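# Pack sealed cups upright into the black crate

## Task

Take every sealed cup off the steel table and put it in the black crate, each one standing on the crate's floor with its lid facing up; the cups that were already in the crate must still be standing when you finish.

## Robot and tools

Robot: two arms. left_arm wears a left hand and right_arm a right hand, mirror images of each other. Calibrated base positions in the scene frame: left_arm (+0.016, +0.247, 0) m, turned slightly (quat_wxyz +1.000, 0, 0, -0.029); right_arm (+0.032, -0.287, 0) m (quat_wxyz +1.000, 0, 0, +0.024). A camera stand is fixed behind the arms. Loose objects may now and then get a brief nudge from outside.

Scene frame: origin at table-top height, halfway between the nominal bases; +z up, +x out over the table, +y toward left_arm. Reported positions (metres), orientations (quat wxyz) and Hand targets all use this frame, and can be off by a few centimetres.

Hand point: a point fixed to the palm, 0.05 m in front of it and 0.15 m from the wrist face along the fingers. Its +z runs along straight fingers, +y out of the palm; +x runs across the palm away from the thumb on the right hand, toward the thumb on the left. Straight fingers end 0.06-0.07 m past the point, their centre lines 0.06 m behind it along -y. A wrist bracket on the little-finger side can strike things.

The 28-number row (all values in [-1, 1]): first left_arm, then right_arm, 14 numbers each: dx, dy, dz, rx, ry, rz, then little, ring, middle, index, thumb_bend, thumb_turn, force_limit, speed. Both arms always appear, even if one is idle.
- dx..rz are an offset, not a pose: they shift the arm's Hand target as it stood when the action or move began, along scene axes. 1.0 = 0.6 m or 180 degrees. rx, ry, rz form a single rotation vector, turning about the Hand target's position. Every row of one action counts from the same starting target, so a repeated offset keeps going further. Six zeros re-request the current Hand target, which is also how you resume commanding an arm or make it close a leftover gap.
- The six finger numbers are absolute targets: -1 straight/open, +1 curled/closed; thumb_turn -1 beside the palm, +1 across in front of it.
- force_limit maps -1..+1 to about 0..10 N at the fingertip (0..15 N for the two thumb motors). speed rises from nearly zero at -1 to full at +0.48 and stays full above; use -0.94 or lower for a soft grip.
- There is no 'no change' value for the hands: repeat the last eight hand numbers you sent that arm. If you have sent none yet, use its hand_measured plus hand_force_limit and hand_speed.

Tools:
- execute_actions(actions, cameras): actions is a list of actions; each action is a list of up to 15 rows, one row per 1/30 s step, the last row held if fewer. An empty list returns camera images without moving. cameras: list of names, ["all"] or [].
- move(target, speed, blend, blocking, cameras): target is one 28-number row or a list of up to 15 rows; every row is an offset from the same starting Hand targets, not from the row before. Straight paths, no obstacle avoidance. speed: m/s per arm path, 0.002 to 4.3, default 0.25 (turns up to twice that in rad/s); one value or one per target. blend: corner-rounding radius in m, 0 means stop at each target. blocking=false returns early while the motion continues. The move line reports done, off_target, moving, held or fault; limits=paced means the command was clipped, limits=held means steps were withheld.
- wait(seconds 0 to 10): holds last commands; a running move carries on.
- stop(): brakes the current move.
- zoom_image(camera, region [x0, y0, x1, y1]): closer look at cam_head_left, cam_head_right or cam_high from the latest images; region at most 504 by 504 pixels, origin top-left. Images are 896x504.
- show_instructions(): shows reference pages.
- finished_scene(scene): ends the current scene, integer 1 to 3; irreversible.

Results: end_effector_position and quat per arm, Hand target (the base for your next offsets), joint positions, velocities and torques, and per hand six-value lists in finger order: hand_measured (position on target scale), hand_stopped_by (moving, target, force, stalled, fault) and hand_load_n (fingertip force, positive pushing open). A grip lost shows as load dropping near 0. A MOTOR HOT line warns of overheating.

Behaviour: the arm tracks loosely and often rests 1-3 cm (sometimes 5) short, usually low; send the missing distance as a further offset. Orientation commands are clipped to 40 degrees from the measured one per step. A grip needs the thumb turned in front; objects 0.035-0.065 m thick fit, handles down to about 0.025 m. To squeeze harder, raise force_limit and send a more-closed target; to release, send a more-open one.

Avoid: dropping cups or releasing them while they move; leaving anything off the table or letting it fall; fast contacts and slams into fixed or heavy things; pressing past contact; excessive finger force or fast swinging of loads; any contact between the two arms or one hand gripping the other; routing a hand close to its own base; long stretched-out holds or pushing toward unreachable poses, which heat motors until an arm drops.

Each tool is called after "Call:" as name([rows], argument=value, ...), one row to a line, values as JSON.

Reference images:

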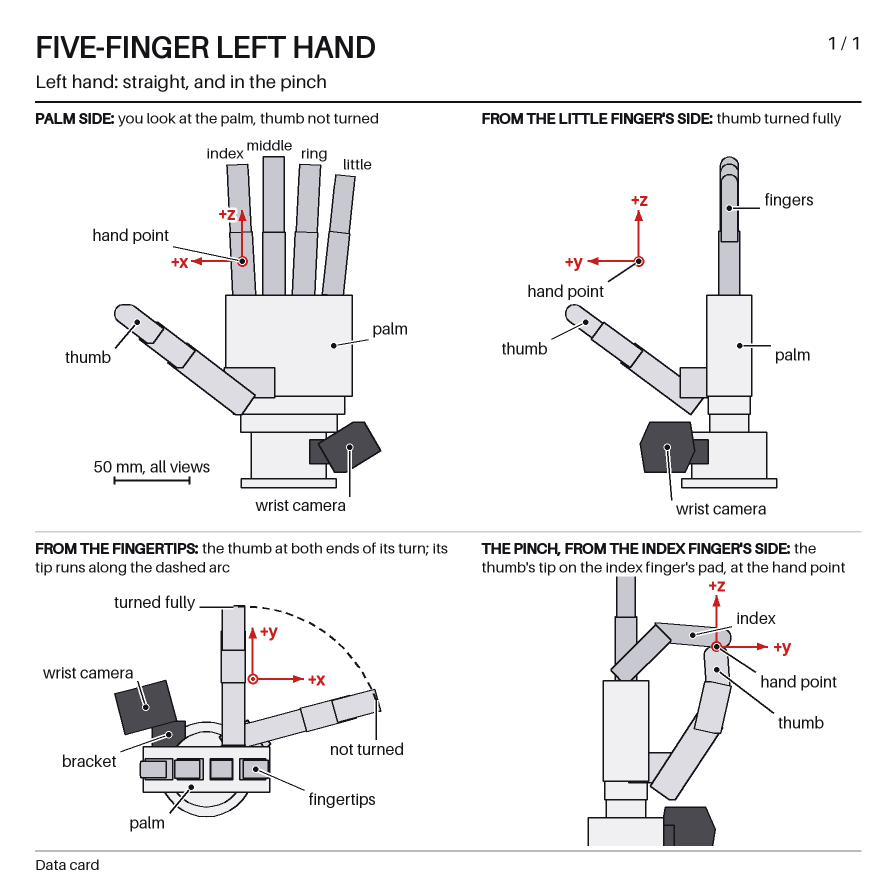

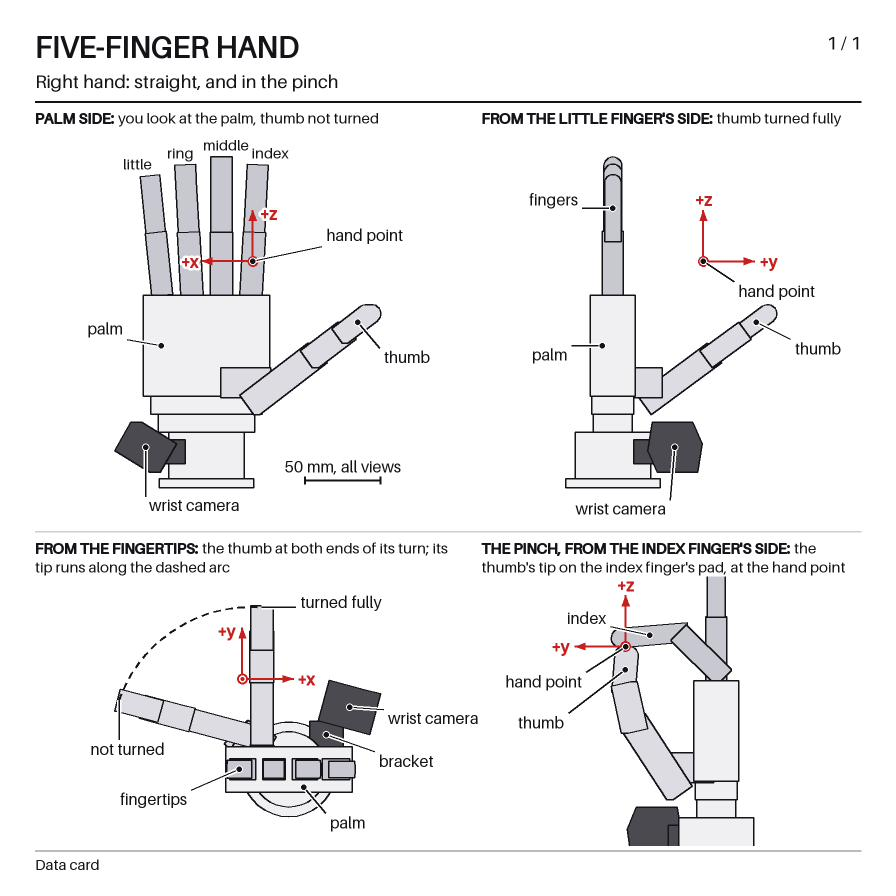

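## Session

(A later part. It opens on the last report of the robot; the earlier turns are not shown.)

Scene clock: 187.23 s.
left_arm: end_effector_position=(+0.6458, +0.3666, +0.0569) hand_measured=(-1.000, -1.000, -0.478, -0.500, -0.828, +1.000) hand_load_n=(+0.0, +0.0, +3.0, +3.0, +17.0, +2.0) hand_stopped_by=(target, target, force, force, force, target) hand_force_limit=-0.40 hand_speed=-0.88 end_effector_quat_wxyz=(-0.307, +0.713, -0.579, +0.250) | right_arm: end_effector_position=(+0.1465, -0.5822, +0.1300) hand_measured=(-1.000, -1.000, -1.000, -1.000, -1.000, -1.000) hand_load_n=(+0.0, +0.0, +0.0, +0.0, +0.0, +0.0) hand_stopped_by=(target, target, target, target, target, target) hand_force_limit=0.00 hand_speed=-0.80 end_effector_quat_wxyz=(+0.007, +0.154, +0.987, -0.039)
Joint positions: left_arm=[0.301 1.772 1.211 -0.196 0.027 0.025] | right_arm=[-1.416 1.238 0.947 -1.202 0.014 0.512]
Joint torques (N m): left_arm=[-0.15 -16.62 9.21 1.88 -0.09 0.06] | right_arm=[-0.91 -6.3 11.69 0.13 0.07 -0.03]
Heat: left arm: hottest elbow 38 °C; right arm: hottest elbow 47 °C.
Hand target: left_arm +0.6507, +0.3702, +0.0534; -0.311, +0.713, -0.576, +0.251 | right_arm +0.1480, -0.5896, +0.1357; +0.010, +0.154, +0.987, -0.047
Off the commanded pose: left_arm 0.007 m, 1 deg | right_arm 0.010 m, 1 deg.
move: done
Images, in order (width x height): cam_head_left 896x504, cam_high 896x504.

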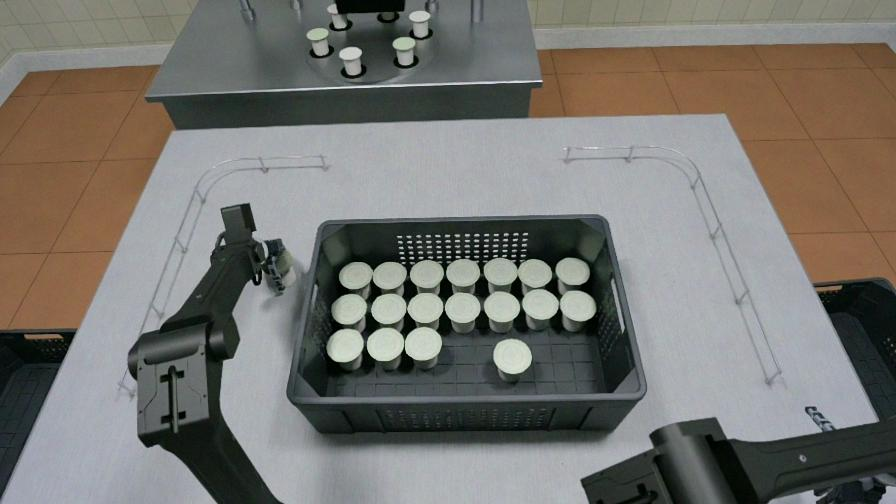

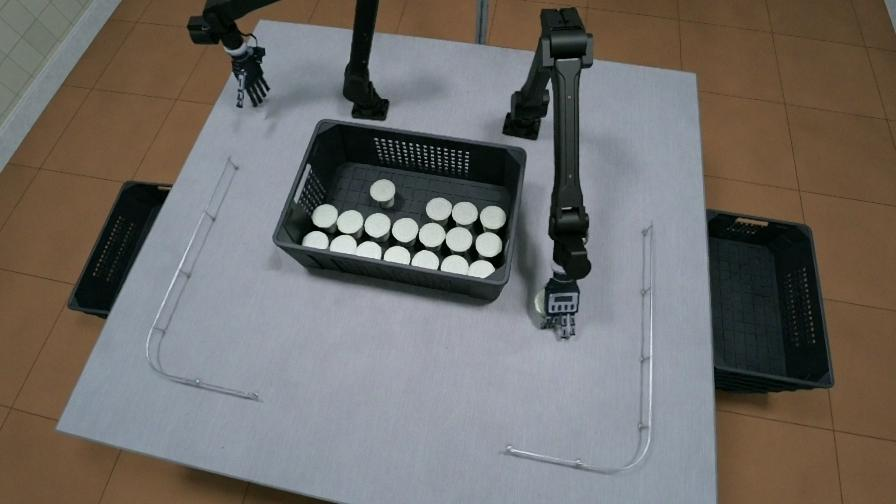

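Call:
move([
  [0.0326,0.0069,0.067,0,0,0,-1,-1,0.25,0.25,-0.2,1,-0.4,-0.88,0,0,0,0,0,0,-1,-1,-1,-1,-1,-1,0,-0.8],
  [0.0408,0.0087,0.47,0,0,0,-1,-1,0.25,0.25,-0.2,1,-0.4,-0.88,0,0,0,0,0,0,-1,-1,-1,-1,-1,-1,0,-0.8],
  [-0.326,-0.567,0.511,0.005,0.0394,-0.2144,-1,-1,0.25,0.25,-0.2,1,-0.4,-0.88,0,0,0,0,0,0,-1,-1,-1,-1,-1,-1,0,-0.8],
], speed=[0.1,0.2,0.22], blend=[0.02,0.04,0], cameras=["cam_head_left","cam_high"])

Scene clock: 213.53 s.
left_arm: end_effector_position=(+0.4609, +0.0272, +0.3443) hand_measured=(-1.000, -1.000, -0.478, -0.500, -0.828, +1.000) hand_load_n=(+0.0, +0.0, +3.5, +3.0, +17.0, +2.0) hand_stopped_by=(target, target, force, force, force, target) hand_force_limit=-0.40 hand_speed=-0.88 end_effector_quat_wxyz=(+0.172, -0.492, +0.806, -0.279) | right_arm: end_effector_position=(+0.1465, -0.5822, +0.1300) hand_measured=(-1.000, -1.000, -1.000, -1.000, -1.000, -1.000) hand_load_n=(+0.0, +0.0, +0.0, +0.0, +0.0, +0.0) hand_stopped_by=(target, target, target, target, target, target) hand_force_limit=0.00 hand_speed=-0.80 end_effector_quat_wxyz=(+0.007, +0.154, +0.987, -0.039)
Joint positions: left_arm=[-0.325 1.349 1.553 -1.108 0.053 0.072] | right_arm=[-1.416 1.238 0.947 -1.202 0.014 0.512]
Joint torques (N m): left_arm=[-0.44 -15.5 10.03 0.91 -0.02 -0.07] | right_arm=[-0.79 -6.3 11.77 -0.01 0.09 -0.05]
Heat: left arm: hottest elbow 37 °C; right arm: hottest elbow 47 °C.
Hand target: left_arm +0.4551, +0.0299, +0.3600; +0.180, -0.495, +0.799, -0.291 | right_arm +0.1480, -0.5896, +0.1357; +0.010, +0.154, +0.987, -0.047
Off the commanded pose: left_arm 0.017 m, 2 deg | right_arm 0.010 m, 1 deg.
move: off_target (left_arm)
Images, in order (width x height): cam_head_left 896x504, cam_high 896x504.

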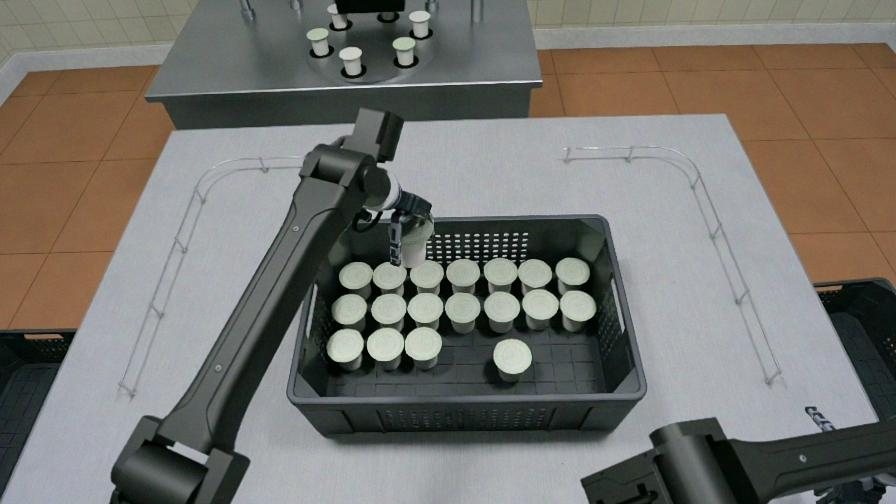

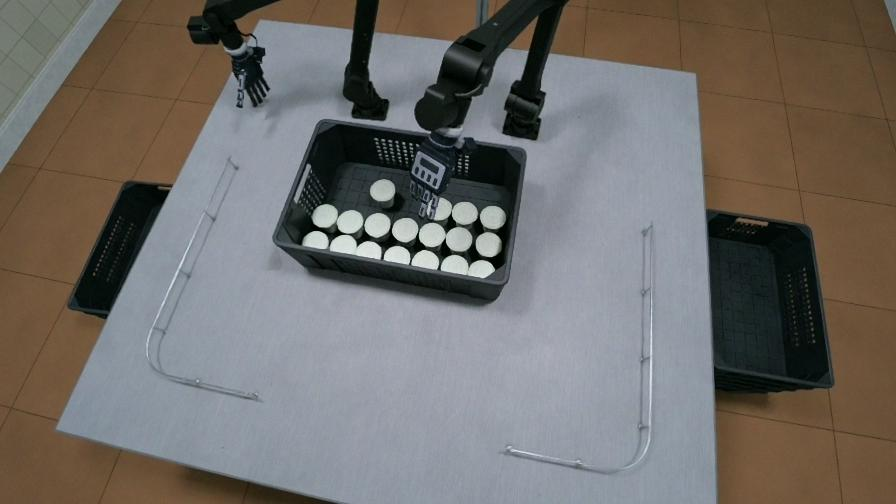

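Call:
move([
  [-0.1985,-0.428,-0.017,0.0147,0.0167,-0.1633,0.35,-0.15,0.25,0.25,-0.2,1,-0.4,-0.7,0,0,0,0,0,0,-1,-1,-1,-1,-1,-1,0,-0.8],
], speed=0.22, cameras=["cam_head_left","cam_high"])

Call:
zoom_image(camera="cam_high", region=[280, 90, 440, 250])

Scene clock: 218.83 s.
left_arm: end_effector_position=(+0.3250, -0.2161, +0.3125) hand_measured=(+0.350, -0.150, -0.478, -0.500, -0.828, +1.000) hand_load_n=(+0.0, +0.0, +3.5, +3.0, +17.0, +2.0) hand_stopped_by=(target, target, force, force, force, target) hand_force_limit=-0.40 hand_speed=-0.70 end_effector_quat_wxyz=(+0.078, -0.281, +0.920, -0.263) | right_arm: end_effector_position=(+0.1465, -0.5822, +0.1300) hand_measured=(-1.000, -1.000, -1.000, -1.000, -1.000, -1.000) hand_load_n=(+0.0, +0.0, +0.0, +0.0, +0.0, +0.0) hand_stopped_by=(target, target, target, target, target, target) hand_force_limit=0.00 hand_speed=-0.80 end_effector_quat_wxyz=(+0.007, +0.154, +0.987, -0.039)
Joint positions: left_arm=[-0.861 1.572 1.737 -1.181 0.035 0.049] | right_arm=[-1.416 1.238 0.947 -1.202 0.014 0.512]
Joint torques (N m): left_arm=[0.79 -16.62 17.07 0.85 0.07 0.02] | right_arm=[-1.03 -6.36 11.81 0.01 0.1 -0.04]
Heat: left arm: hottest elbow 38 °C; right arm: hottest elbow 48 °C.
Hand target: left_arm +0.3360, -0.2268, +0.3496; +0.091, -0.279, +0.909, -0.296 | right_arm +0.1480, -0.5896, +0.1357; +0.010, +0.154, +0.987, -0.047
Off the commanded pose: left_arm 0.040 m, 4 deg | right_arm 0.010 m, 1 deg.
move: off_target (left_arm)
Images, in order (width x height): cam_head_left 896x504, cam_high 896x504.

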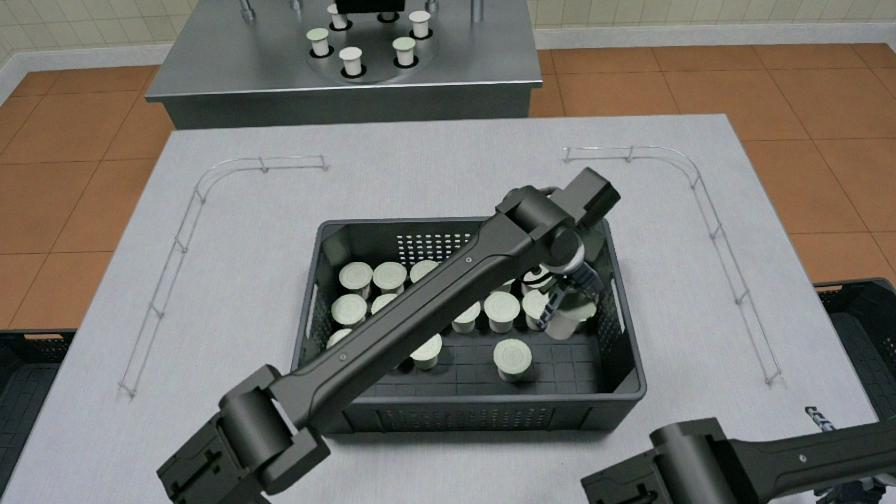

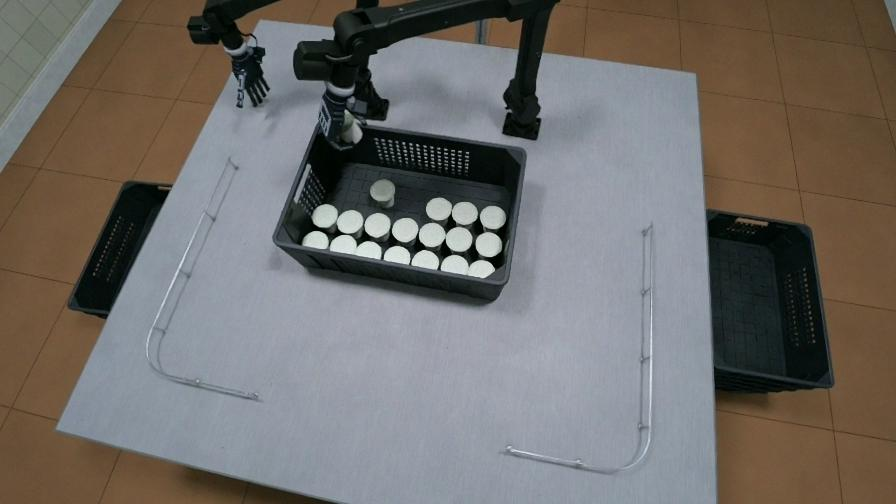

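Scaled by 3.150 from the camera's 896x504 image, which has a finer 1280x720 frame.

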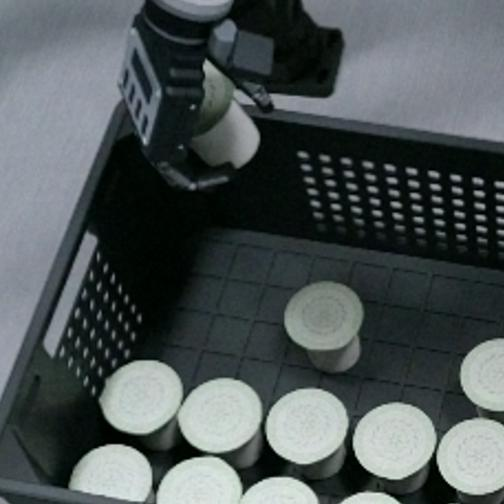

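Call:
move([
  [0.028,-0.042,-0.366,0,0,0,0.35,-0.15,0.25,0.25,-0.2,1,-0.4,-0.7,0,0,0,0,0,0,-1,-1,-1,-1,-1,-1,0,-0.8],
], speed=0.16, cameras=["cam_head_left","cam_high"])

Call:
zoom_image(camera="cam_high", region=[280, 90, 440, 250])

Call:
zoom_image(camera="cam_head_left", region=[480, 240, 660, 400])

Scene clock: 225.67 s.
left_arm: end_effector_position=(+0.3493, -0.2479, +0.1229) hand_measured=(+0.350, -0.150, -0.478, -0.500, -0.828, +1.000) hand_load_n=(+0.0, +0.0, +3.0, +3.0, +17.0, +2.0) hand_stopped_by=(target, target, force, force, force, target) hand_force_limit=-0.40 hand_speed=-0.70 end_effector_quat_wxyz=(+0.086, -0.279, +0.914, -0.284) | right_arm: end_effector_position=(+0.1465, -0.5822, +0.1300) hand_measured=(-1.000, -1.000, -1.000, -1.000, -1.000, -1.000) hand_load_n=(+0.0, +0.0, +0.0, +0.0, +0.0, +0.5) hand_stopped_by=(target, target, target, target, target, target) hand_force_limit=0.00 hand_speed=-0.80 end_effector_quat_wxyz=(+0.007, +0.154, +0.987, -0.039)
Joint positions: left_arm=[-0.861 1.686 1.364 -0.648 0.035 0.049] | right_arm=[-1.416 1.238 0.947 -1.202 0.014 0.512]
Joint torques (N m): left_arm=[-0.62 -18.37 9.61 1.55 -0.1 0.01] | right_arm=[-0.03 -6.77 11.7 0.25 0.11 -0.01]
Heat: left arm: hottest elbow 39 °C; right arm: hottest elbow 48 °C.
Hand target: left_arm +0.3529, -0.2521, +0.1302; +0.091, -0.279, +0.909, -0.296 | right_arm +0.1480, -0.5896, +0.1357; +0.010, +0.154, +0.987, -0.047
Off the commanded pose: left_arm 0.009 m, 2 deg | right_arm 0.010 m, 1 deg.
move: done
Images, in order (width x height): cam_head_left 896x504, cam_high 896x504.

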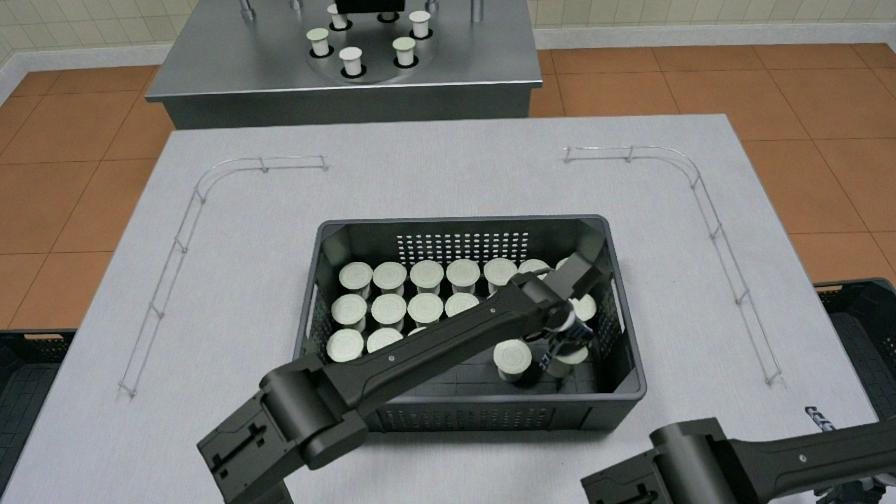

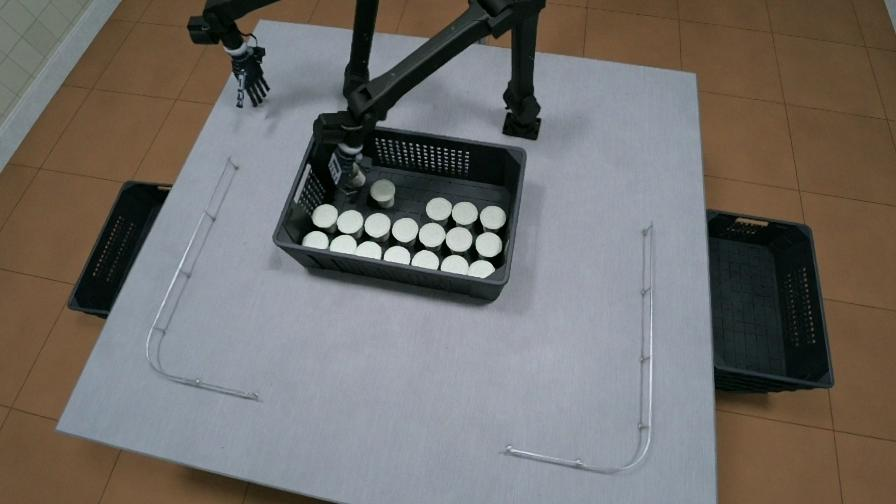

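Scaled by 3.150 from the camera's 896x504 image, which has a finer 1280x720 frame.

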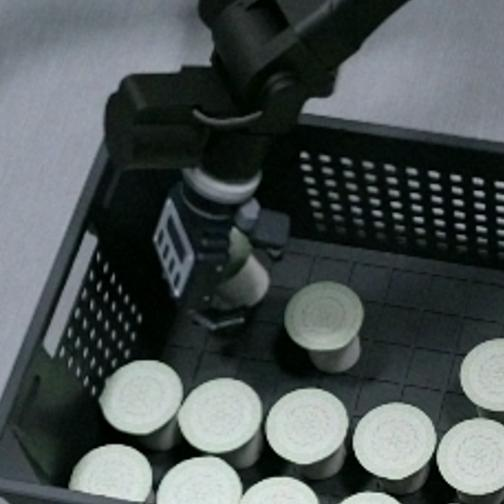

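Scaled by 2.800 from the camera's 896x504 image, which has a finer 1280x720 frame.

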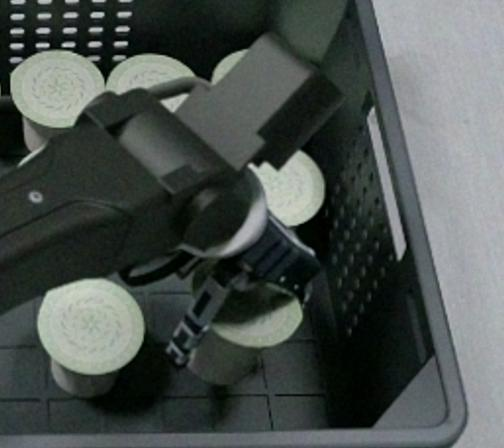

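Call:
move([
  [0.0,0.0,-0.1,0,0,0,0.35,-0.15,0.25,0.25,-0.2,1,-0.4,-0.7,0,0,0,0,0,0,-1,-1,-1,-1,-1,-1,0,-0.8],
], speed=0.1)

Call:
move([
  [0.0,0.0,-0.01,0,0,0,0.35,-0.15,0.25,0.25,-0.2,1,-0.4,-0.7,0,0,0,0,0,0,-1,-1,-1,-1,-1,-1,0,-0.8],
], speed=0.05, cameras=["cam_head_left","cam_high"])

Call:
zoom_image(camera="cam_high", region=[280, 90, 440, 250])

Call:
zoom_image(camera="cam_head_left", region=[480, 240, 660, 400])

Scene clock: 233.17 s.
left_arm: end_effector_position=(+0.3497, -0.2484, +0.0666) hand_measured=(+0.350, -0.150, -0.478, -0.500, -0.828, +1.000) hand_load_n=(+0.0, +0.0, +3.5, +3.0, +17.0, +2.0) hand_stopped_by=(target, target, force, force, force, target) hand_force_limit=-0.40 hand_speed=-0.70 end_effector_quat_wxyz=(+0.087, -0.278, +0.913, -0.287) | right_arm: end_effector_position=(+0.1465, -0.5822, +0.1300) hand_measured=(-1.000, -1.000, -1.000, -1.000, -1.000, -1.000) hand_load_n=(+0.5, -0.5, +0.0, +0.0, +0.0, +0.0) hand_stopped_by=(target, target, target, target, target, target) hand_force_limit=0.00 hand_speed=-0.80 end_effector_quat_wxyz=(+0.007, +0.154, +0.987, -0.039)
Joint positions: left_arm=[-0.861 1.74 1.276 -0.498 0.035 0.049] | right_arm=[-1.416 1.238 0.947 -1.202 0.014 0.512]
Joint torques (N m): left_arm=[-0.32 -18.9 8.53 1.66 -0.09 0.02] | right_arm=[-1.14 -6.3 11.6 0.21 0.08 -0.03]
Heat: left arm: hottest elbow 39 °C; right arm: hottest elbow 48 °C.
Hand target: left_arm +0.3529, -0.2521, +0.0702; +0.091, -0.279, +0.909, -0.296 | right_arm +0.1480, -0.5896, +0.1357; +0.010, +0.154, +0.987, -0.047
Off the commanded pose: left_arm 0.006 m, 1 deg | right_arm 0.010 m, 1 deg.
move: done

Scene clock: 234.00 s.
left_arm: end_effector_position=(+0.3507, -0.2497, +0.0654) hand_measured=(+0.350, -0.150, -0.478, -0.500, -0.828, +1.000) hand_load_n=(+0.0, +0.0, +3.5, +3.0, +17.0, +2.5) hand_stopped_by=(target, target, force, force, force, target) hand_force_limit=-0.40 hand_speed=-0.70 end_effector_quat_wxyz=(+0.089, -0.278, +0.911, -0.291) | right_arm: end_effector_position=(+0.1465, -0.5822, +0.1300) hand_measured=(-1.000, -1.000, -1.000, -1.000, -1.000, -1.000) hand_load_n=(+0.0, +0.0, -0.5, +0.0, +0.0, +0.0) hand_stopped_by=(target, target, target, target, target, target) hand_force_limit=0.00 hand_speed=-0.80 end_effector_quat_wxyz=(+0.007, +0.154, +0.987, -0.039)
Joint positions: left_arm=[-0.861 1.741 1.27 -0.482 0.035 0.049] | right_arm=[-1.416 1.238 0.947 -1.202 0.014 0.512]
Joint torques (N m): left_arm=[-0.03 -17.55 8.34 1.69 -0.07 -0.01] | right_arm=[-0.79 -6.71 11.85 0.31 0.07 -0.02]
Heat: left arm: hottest elbow 39 °C; right arm: hottest elbow 48 °C.
Hand target: left_arm +0.3529, -0.2521, +0.0641; +0.091, -0.279, +0.909, -0.296 | right_arm +0.1480, -0.5896, +0.1357; +0.010, +0.154, +0.987, -0.047
Off the commanded pose: left_arm 0.003 m, 1 deg | right_arm 0.010 m, 1 deg.
move: done
Images, in order (width x height): cam_head_left 896x504, cam_high 896x504.

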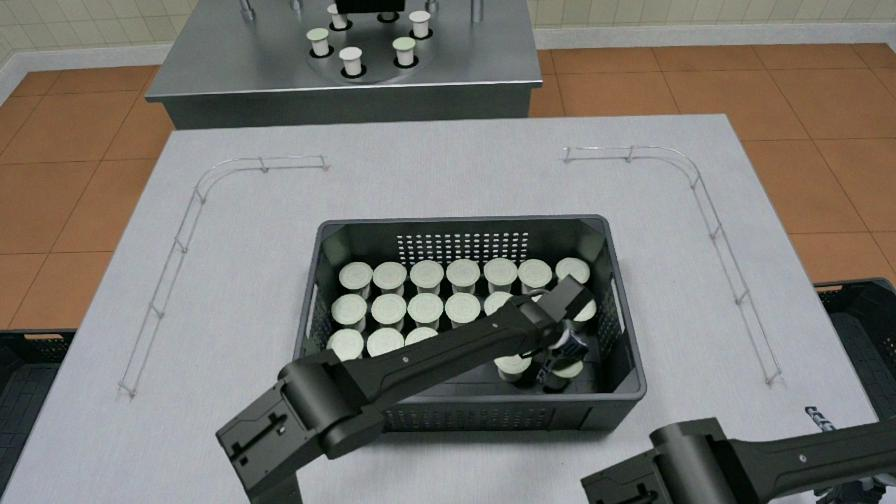

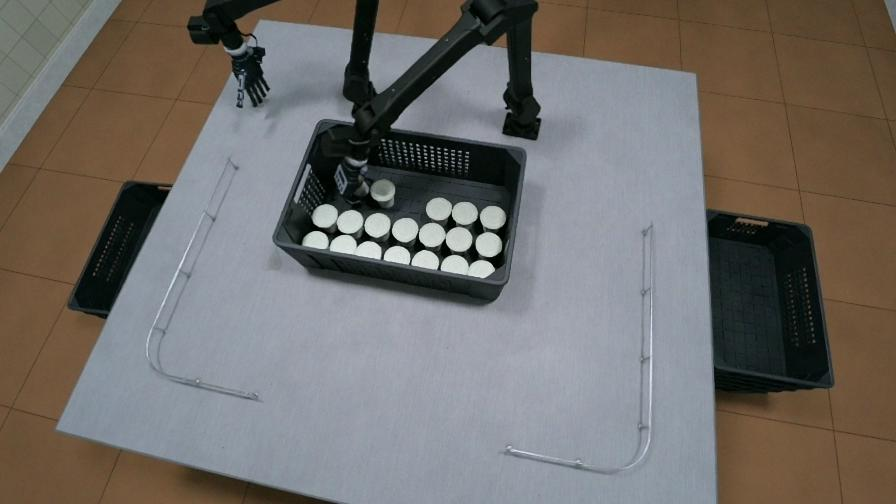

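Scaled by 3.150 from the camera's 896x504 image, which has a finer 1280x720 frame.

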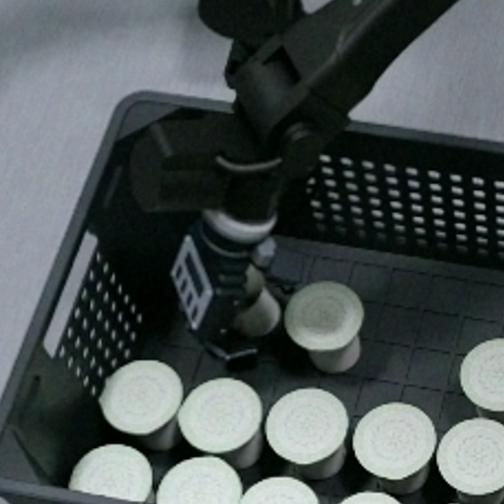

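Scaled by 2.800 from the camera's 896x504 image, which has a finer 1280x720 frame.

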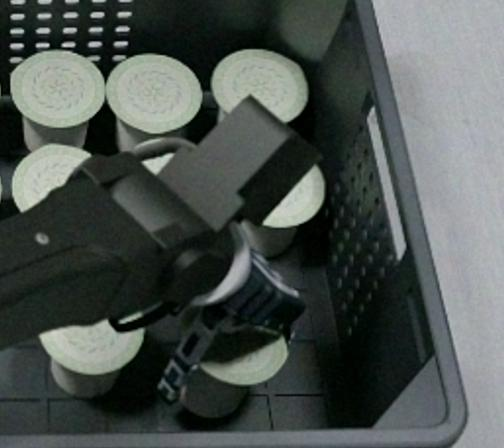

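Call:
move([
  [0,0,-0.004,0,0,0,0.35,-0.15,0.25,0.25,-0.2,1,-0.4,-0.7,0,0,0,0,0,0,-1,-1,-1,-1,-1,-1,0,-0.8],
], speed=0.06, cameras=[])

Scene clock: 252.20 s.
left_arm: end_effector_position=(+0.3514, -0.2506, +0.0652) hand_measured=(+0.350, -0.150, -0.478, -0.500, -0.828, +1.000) hand_load_n=(+0.0, +0.0, +3.0, +3.0, +17.0, +2.0) hand_stopped_by=(target, target, force, force, force, target) hand_force_limit=-0.40 hand_speed=-0.70 end_effector_quat_wxyz=(+0.089, -0.277, +0.911, -0.293) | right_arm: end_effector_position=(+0.1465, -0.5822, +0.1300) hand_measured=(-1.000, -1.000, -1.000, -1.000, -1.000, -1.000) hand_load_n=(+0.0, +0.0, +0.0, +0.0, +0.0, +0.0) hand_stopped_by=(target, target, target, target, target, target) hand_force_limit=0.00 hand_speed=-0.80 end_effector_quat_wxyz=(+0.007, +0.154, +0.987, -0.039)
Joint positions: left_arm=[-0.861 1.742 1.27 -0.478 0.035 0.049] | right_arm=[-1.416 1.238 0.947 -1.202 0.014 0.512]
Joint torques (N m): left_arm=[-0.15 -16.85 8.2 1.72 -0.06 -0.01] | right_arm=[-0.09 -6.48 11.7 0.32 0.09 0]
Heat: left arm: hottest elbow 39 °C; right arm: hottest elbow 48 °C.
Hand target: left_arm +0.3528, -0.2520, +0.0617; +0.091, -0.279, +0.909, -0.296 | right_arm +0.1480, -0.5896, +0.1357; +0.010, +0.154, +0.987, -0.047
Off the commanded pose: left_arm 0.004 m, 1 deg | right_arm 0.010 m, 1 deg.
move: done
No camera images: "cameras" was empty.

Call:
move([
  [0,0,0,0,0,0,0.35,-0.15,-0.7,-0.7,-1,1,-0.4,-0.85,0,0,0,0,0,0,-1,-1,-1,-1,-1,-1,0,-0.8],
], cameras=["cam_high"])

Call:
move([
  [0.024,-0.036,0.083,-0.0276,-0.0186,0,0.35,-0.15,-0.7,-0.7,-1,1,-0.4,-0.85,0,0,0,0,0,0,-1,-1,-1,-1,-1,-1,0,-0.8],
  [0.024,-0.036,0.2,-0.0276,-0.0186,0,0.35,-0.15,-0.7,-0.7,-1,1,-0.4,-0.85,0,0,0,0,0,0,-1,-1,-1,-1,-1,-1,0,-0.8],
  [0,0,0.4,-0.0276,-0.0186,0,0.35,-0.15,-0.7,-0.7,-1,1,-0.4,-0.85,0,0,0,0,0,0,-1,-1,-1,-1,-1,-1,0,-0.8],
], speed=[0.1,0.15,0.3], blend=[0.02,0.03,0], cameras=["all"])

Scene clock: 257.90 s.
left_arm: end_effector_position=(+0.3518, -0.2511, +0.0653) hand_measured=(+0.350, -0.150, -0.700, -0.700, -1.000, +1.000) hand_load_n=(+0.0, +0.0, +0.0, +0.0, +0.0, +0.0) hand_stopped_by=(target, target, target, target, target, target) hand_force_limit=-0.40 hand_speed=-0.85 end_effector_quat_wxyz=(+0.090, -0.277, +0.910, -0.294) | right_arm: end_effector_position=(+0.1465, -0.5822, +0.1300) hand_measured=(-1.000, -1.000, -1.000, -1.000, -1.000, -1.000) hand_load_n=(+0.0, +0.0, +0.0, +0.0, +0.0, +0.0) hand_stopped_by=(target, target, target, target, target, target) hand_force_limit=0.00 hand_speed=-0.80 end_effector_quat_wxyz=(+0.007, +0.154, +0.987, -0.039)
Joint positions: left_arm=[-0.861 1.742 1.27 -0.475 0.035 0.049] | right_arm=[-1.416 1.238 0.947 -1.202 0.014 0.512]
Joint torques (N m): left_arm=[-0.67 -17.61 8.01 1.58 -0.03 0.02] | right_arm=[-0.32 -6.48 11.62 0.27 0.06 0]
Heat: left arm: hottest elbow 38 °C; right arm: hottest elbow 48 °C.
Hand target: left_arm +0.3529, -0.2521, +0.0619; +0.091, -0.279, +0.909, -0.296 | right_arm +0.1480, -0.5896, +0.1357; +0.010, +0.154, +0.987, -0.047
Off the commanded pose: left_arm 0.004 m, 0 deg | right_arm 0.010 m, 1 deg.
move: done
Images, in order (width x height): cam_high 896x504.

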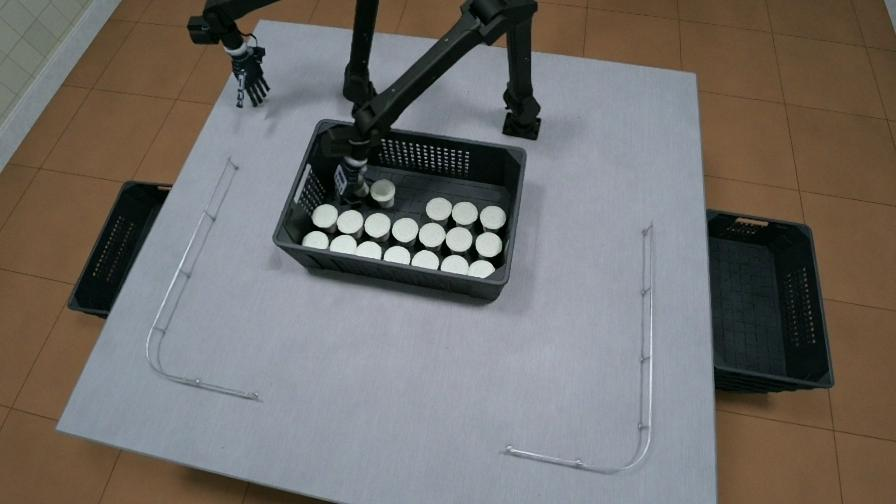

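Scene clock: 260.13 s.
left_arm: end_effector_position=(+0.3428, -0.2397, +0.2722) hand_measured=(+0.350, -0.150, -0.700, -0.700, -1.000, +1.000) hand_load_n=(+0.0, +0.0, +0.0, +0.0, +0.0, +0.0) hand_stopped_by=(target, target, target, target, target, target) hand_force_limit=-0.40 hand_speed=-0.85 end_effector_quat_wxyz=(+0.098, -0.274, +0.902, -0.319) | right_arm: end_effector_position=(+0.1465, -0.5822, +0.1300) hand_measured=(-1.000, -1.000, -1.000, -1.000, -1.000, -1.000) hand_load_n=(+0.0, +0.0, +0.0, +0.0, +0.0, +0.0) hand_stopped_by=(target, target, target, target, target, target) hand_force_limit=0.00 hand_speed=-0.80 end_effector_quat_wxyz=(+0.007, +0.154, +0.987, -0.039)
Joint positions: left_arm=[-0.861 1.553 1.575 -0.912 0.036 0.049] | right_arm=[-1.416 1.238 0.947 -1.202 0.014 0.512]
Joint torques (N m): left_arm=[-0.26 -15.68 16.08 0.76 0.14 -0.03] | right_arm=[-0.26 -6.36 11.7 0.1 0.05 -0.01]
Heat: left arm: hottest elbow 39 °C; right arm: hottest elbow 48 °C.
Hand target: left_arm +0.3529, -0.2522, +0.3017; +0.105, -0.274, +0.892, -0.343 | right_arm +0.1480, -0.5896, +0.1357; +0.010, +0.154, +0.987, -0.047
Off the commanded pose: left_arm 0.034 m, 3 deg | right_arm 0.010 m, 1 deg.
move: off_target (left_arm)

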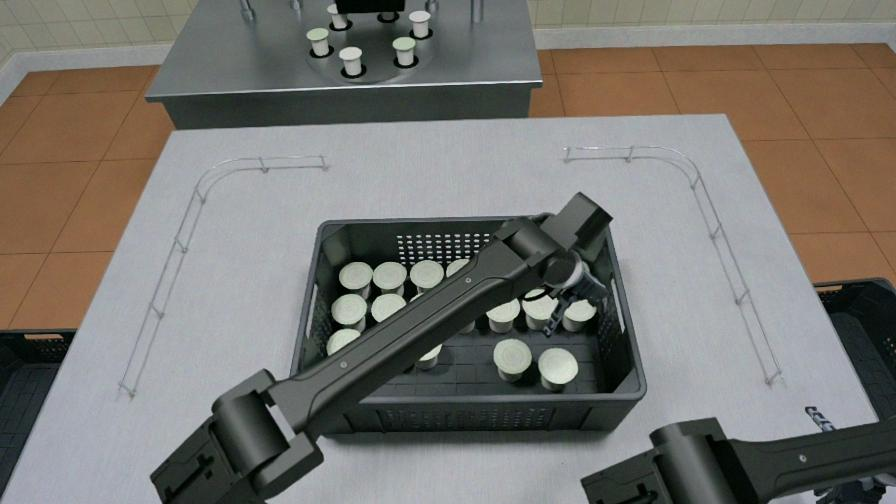

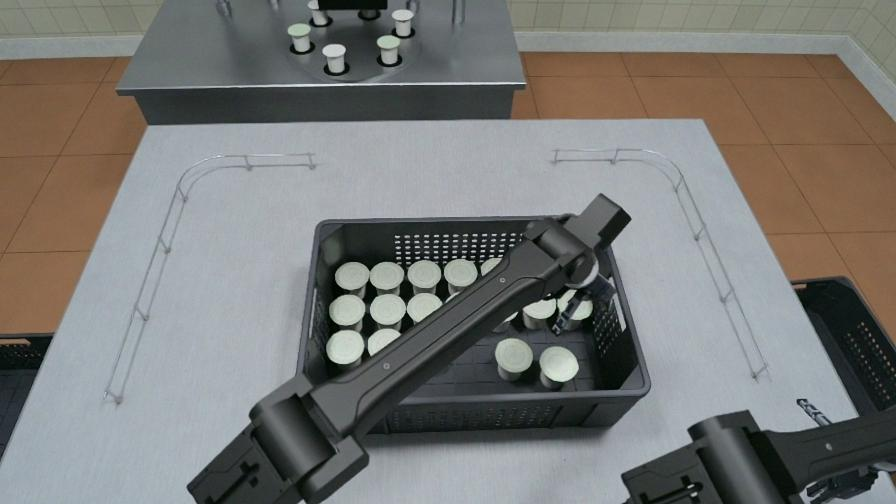

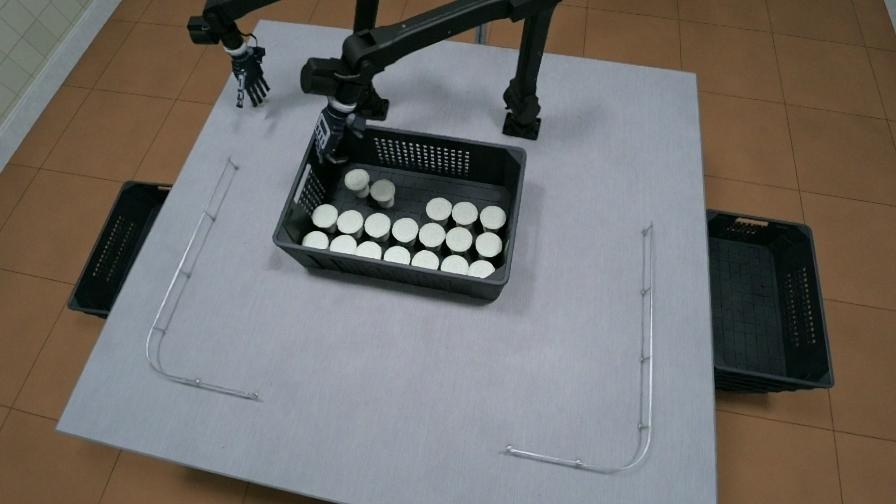

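Call:
finished_scene(scene=2)

The scene is finished: the task was done.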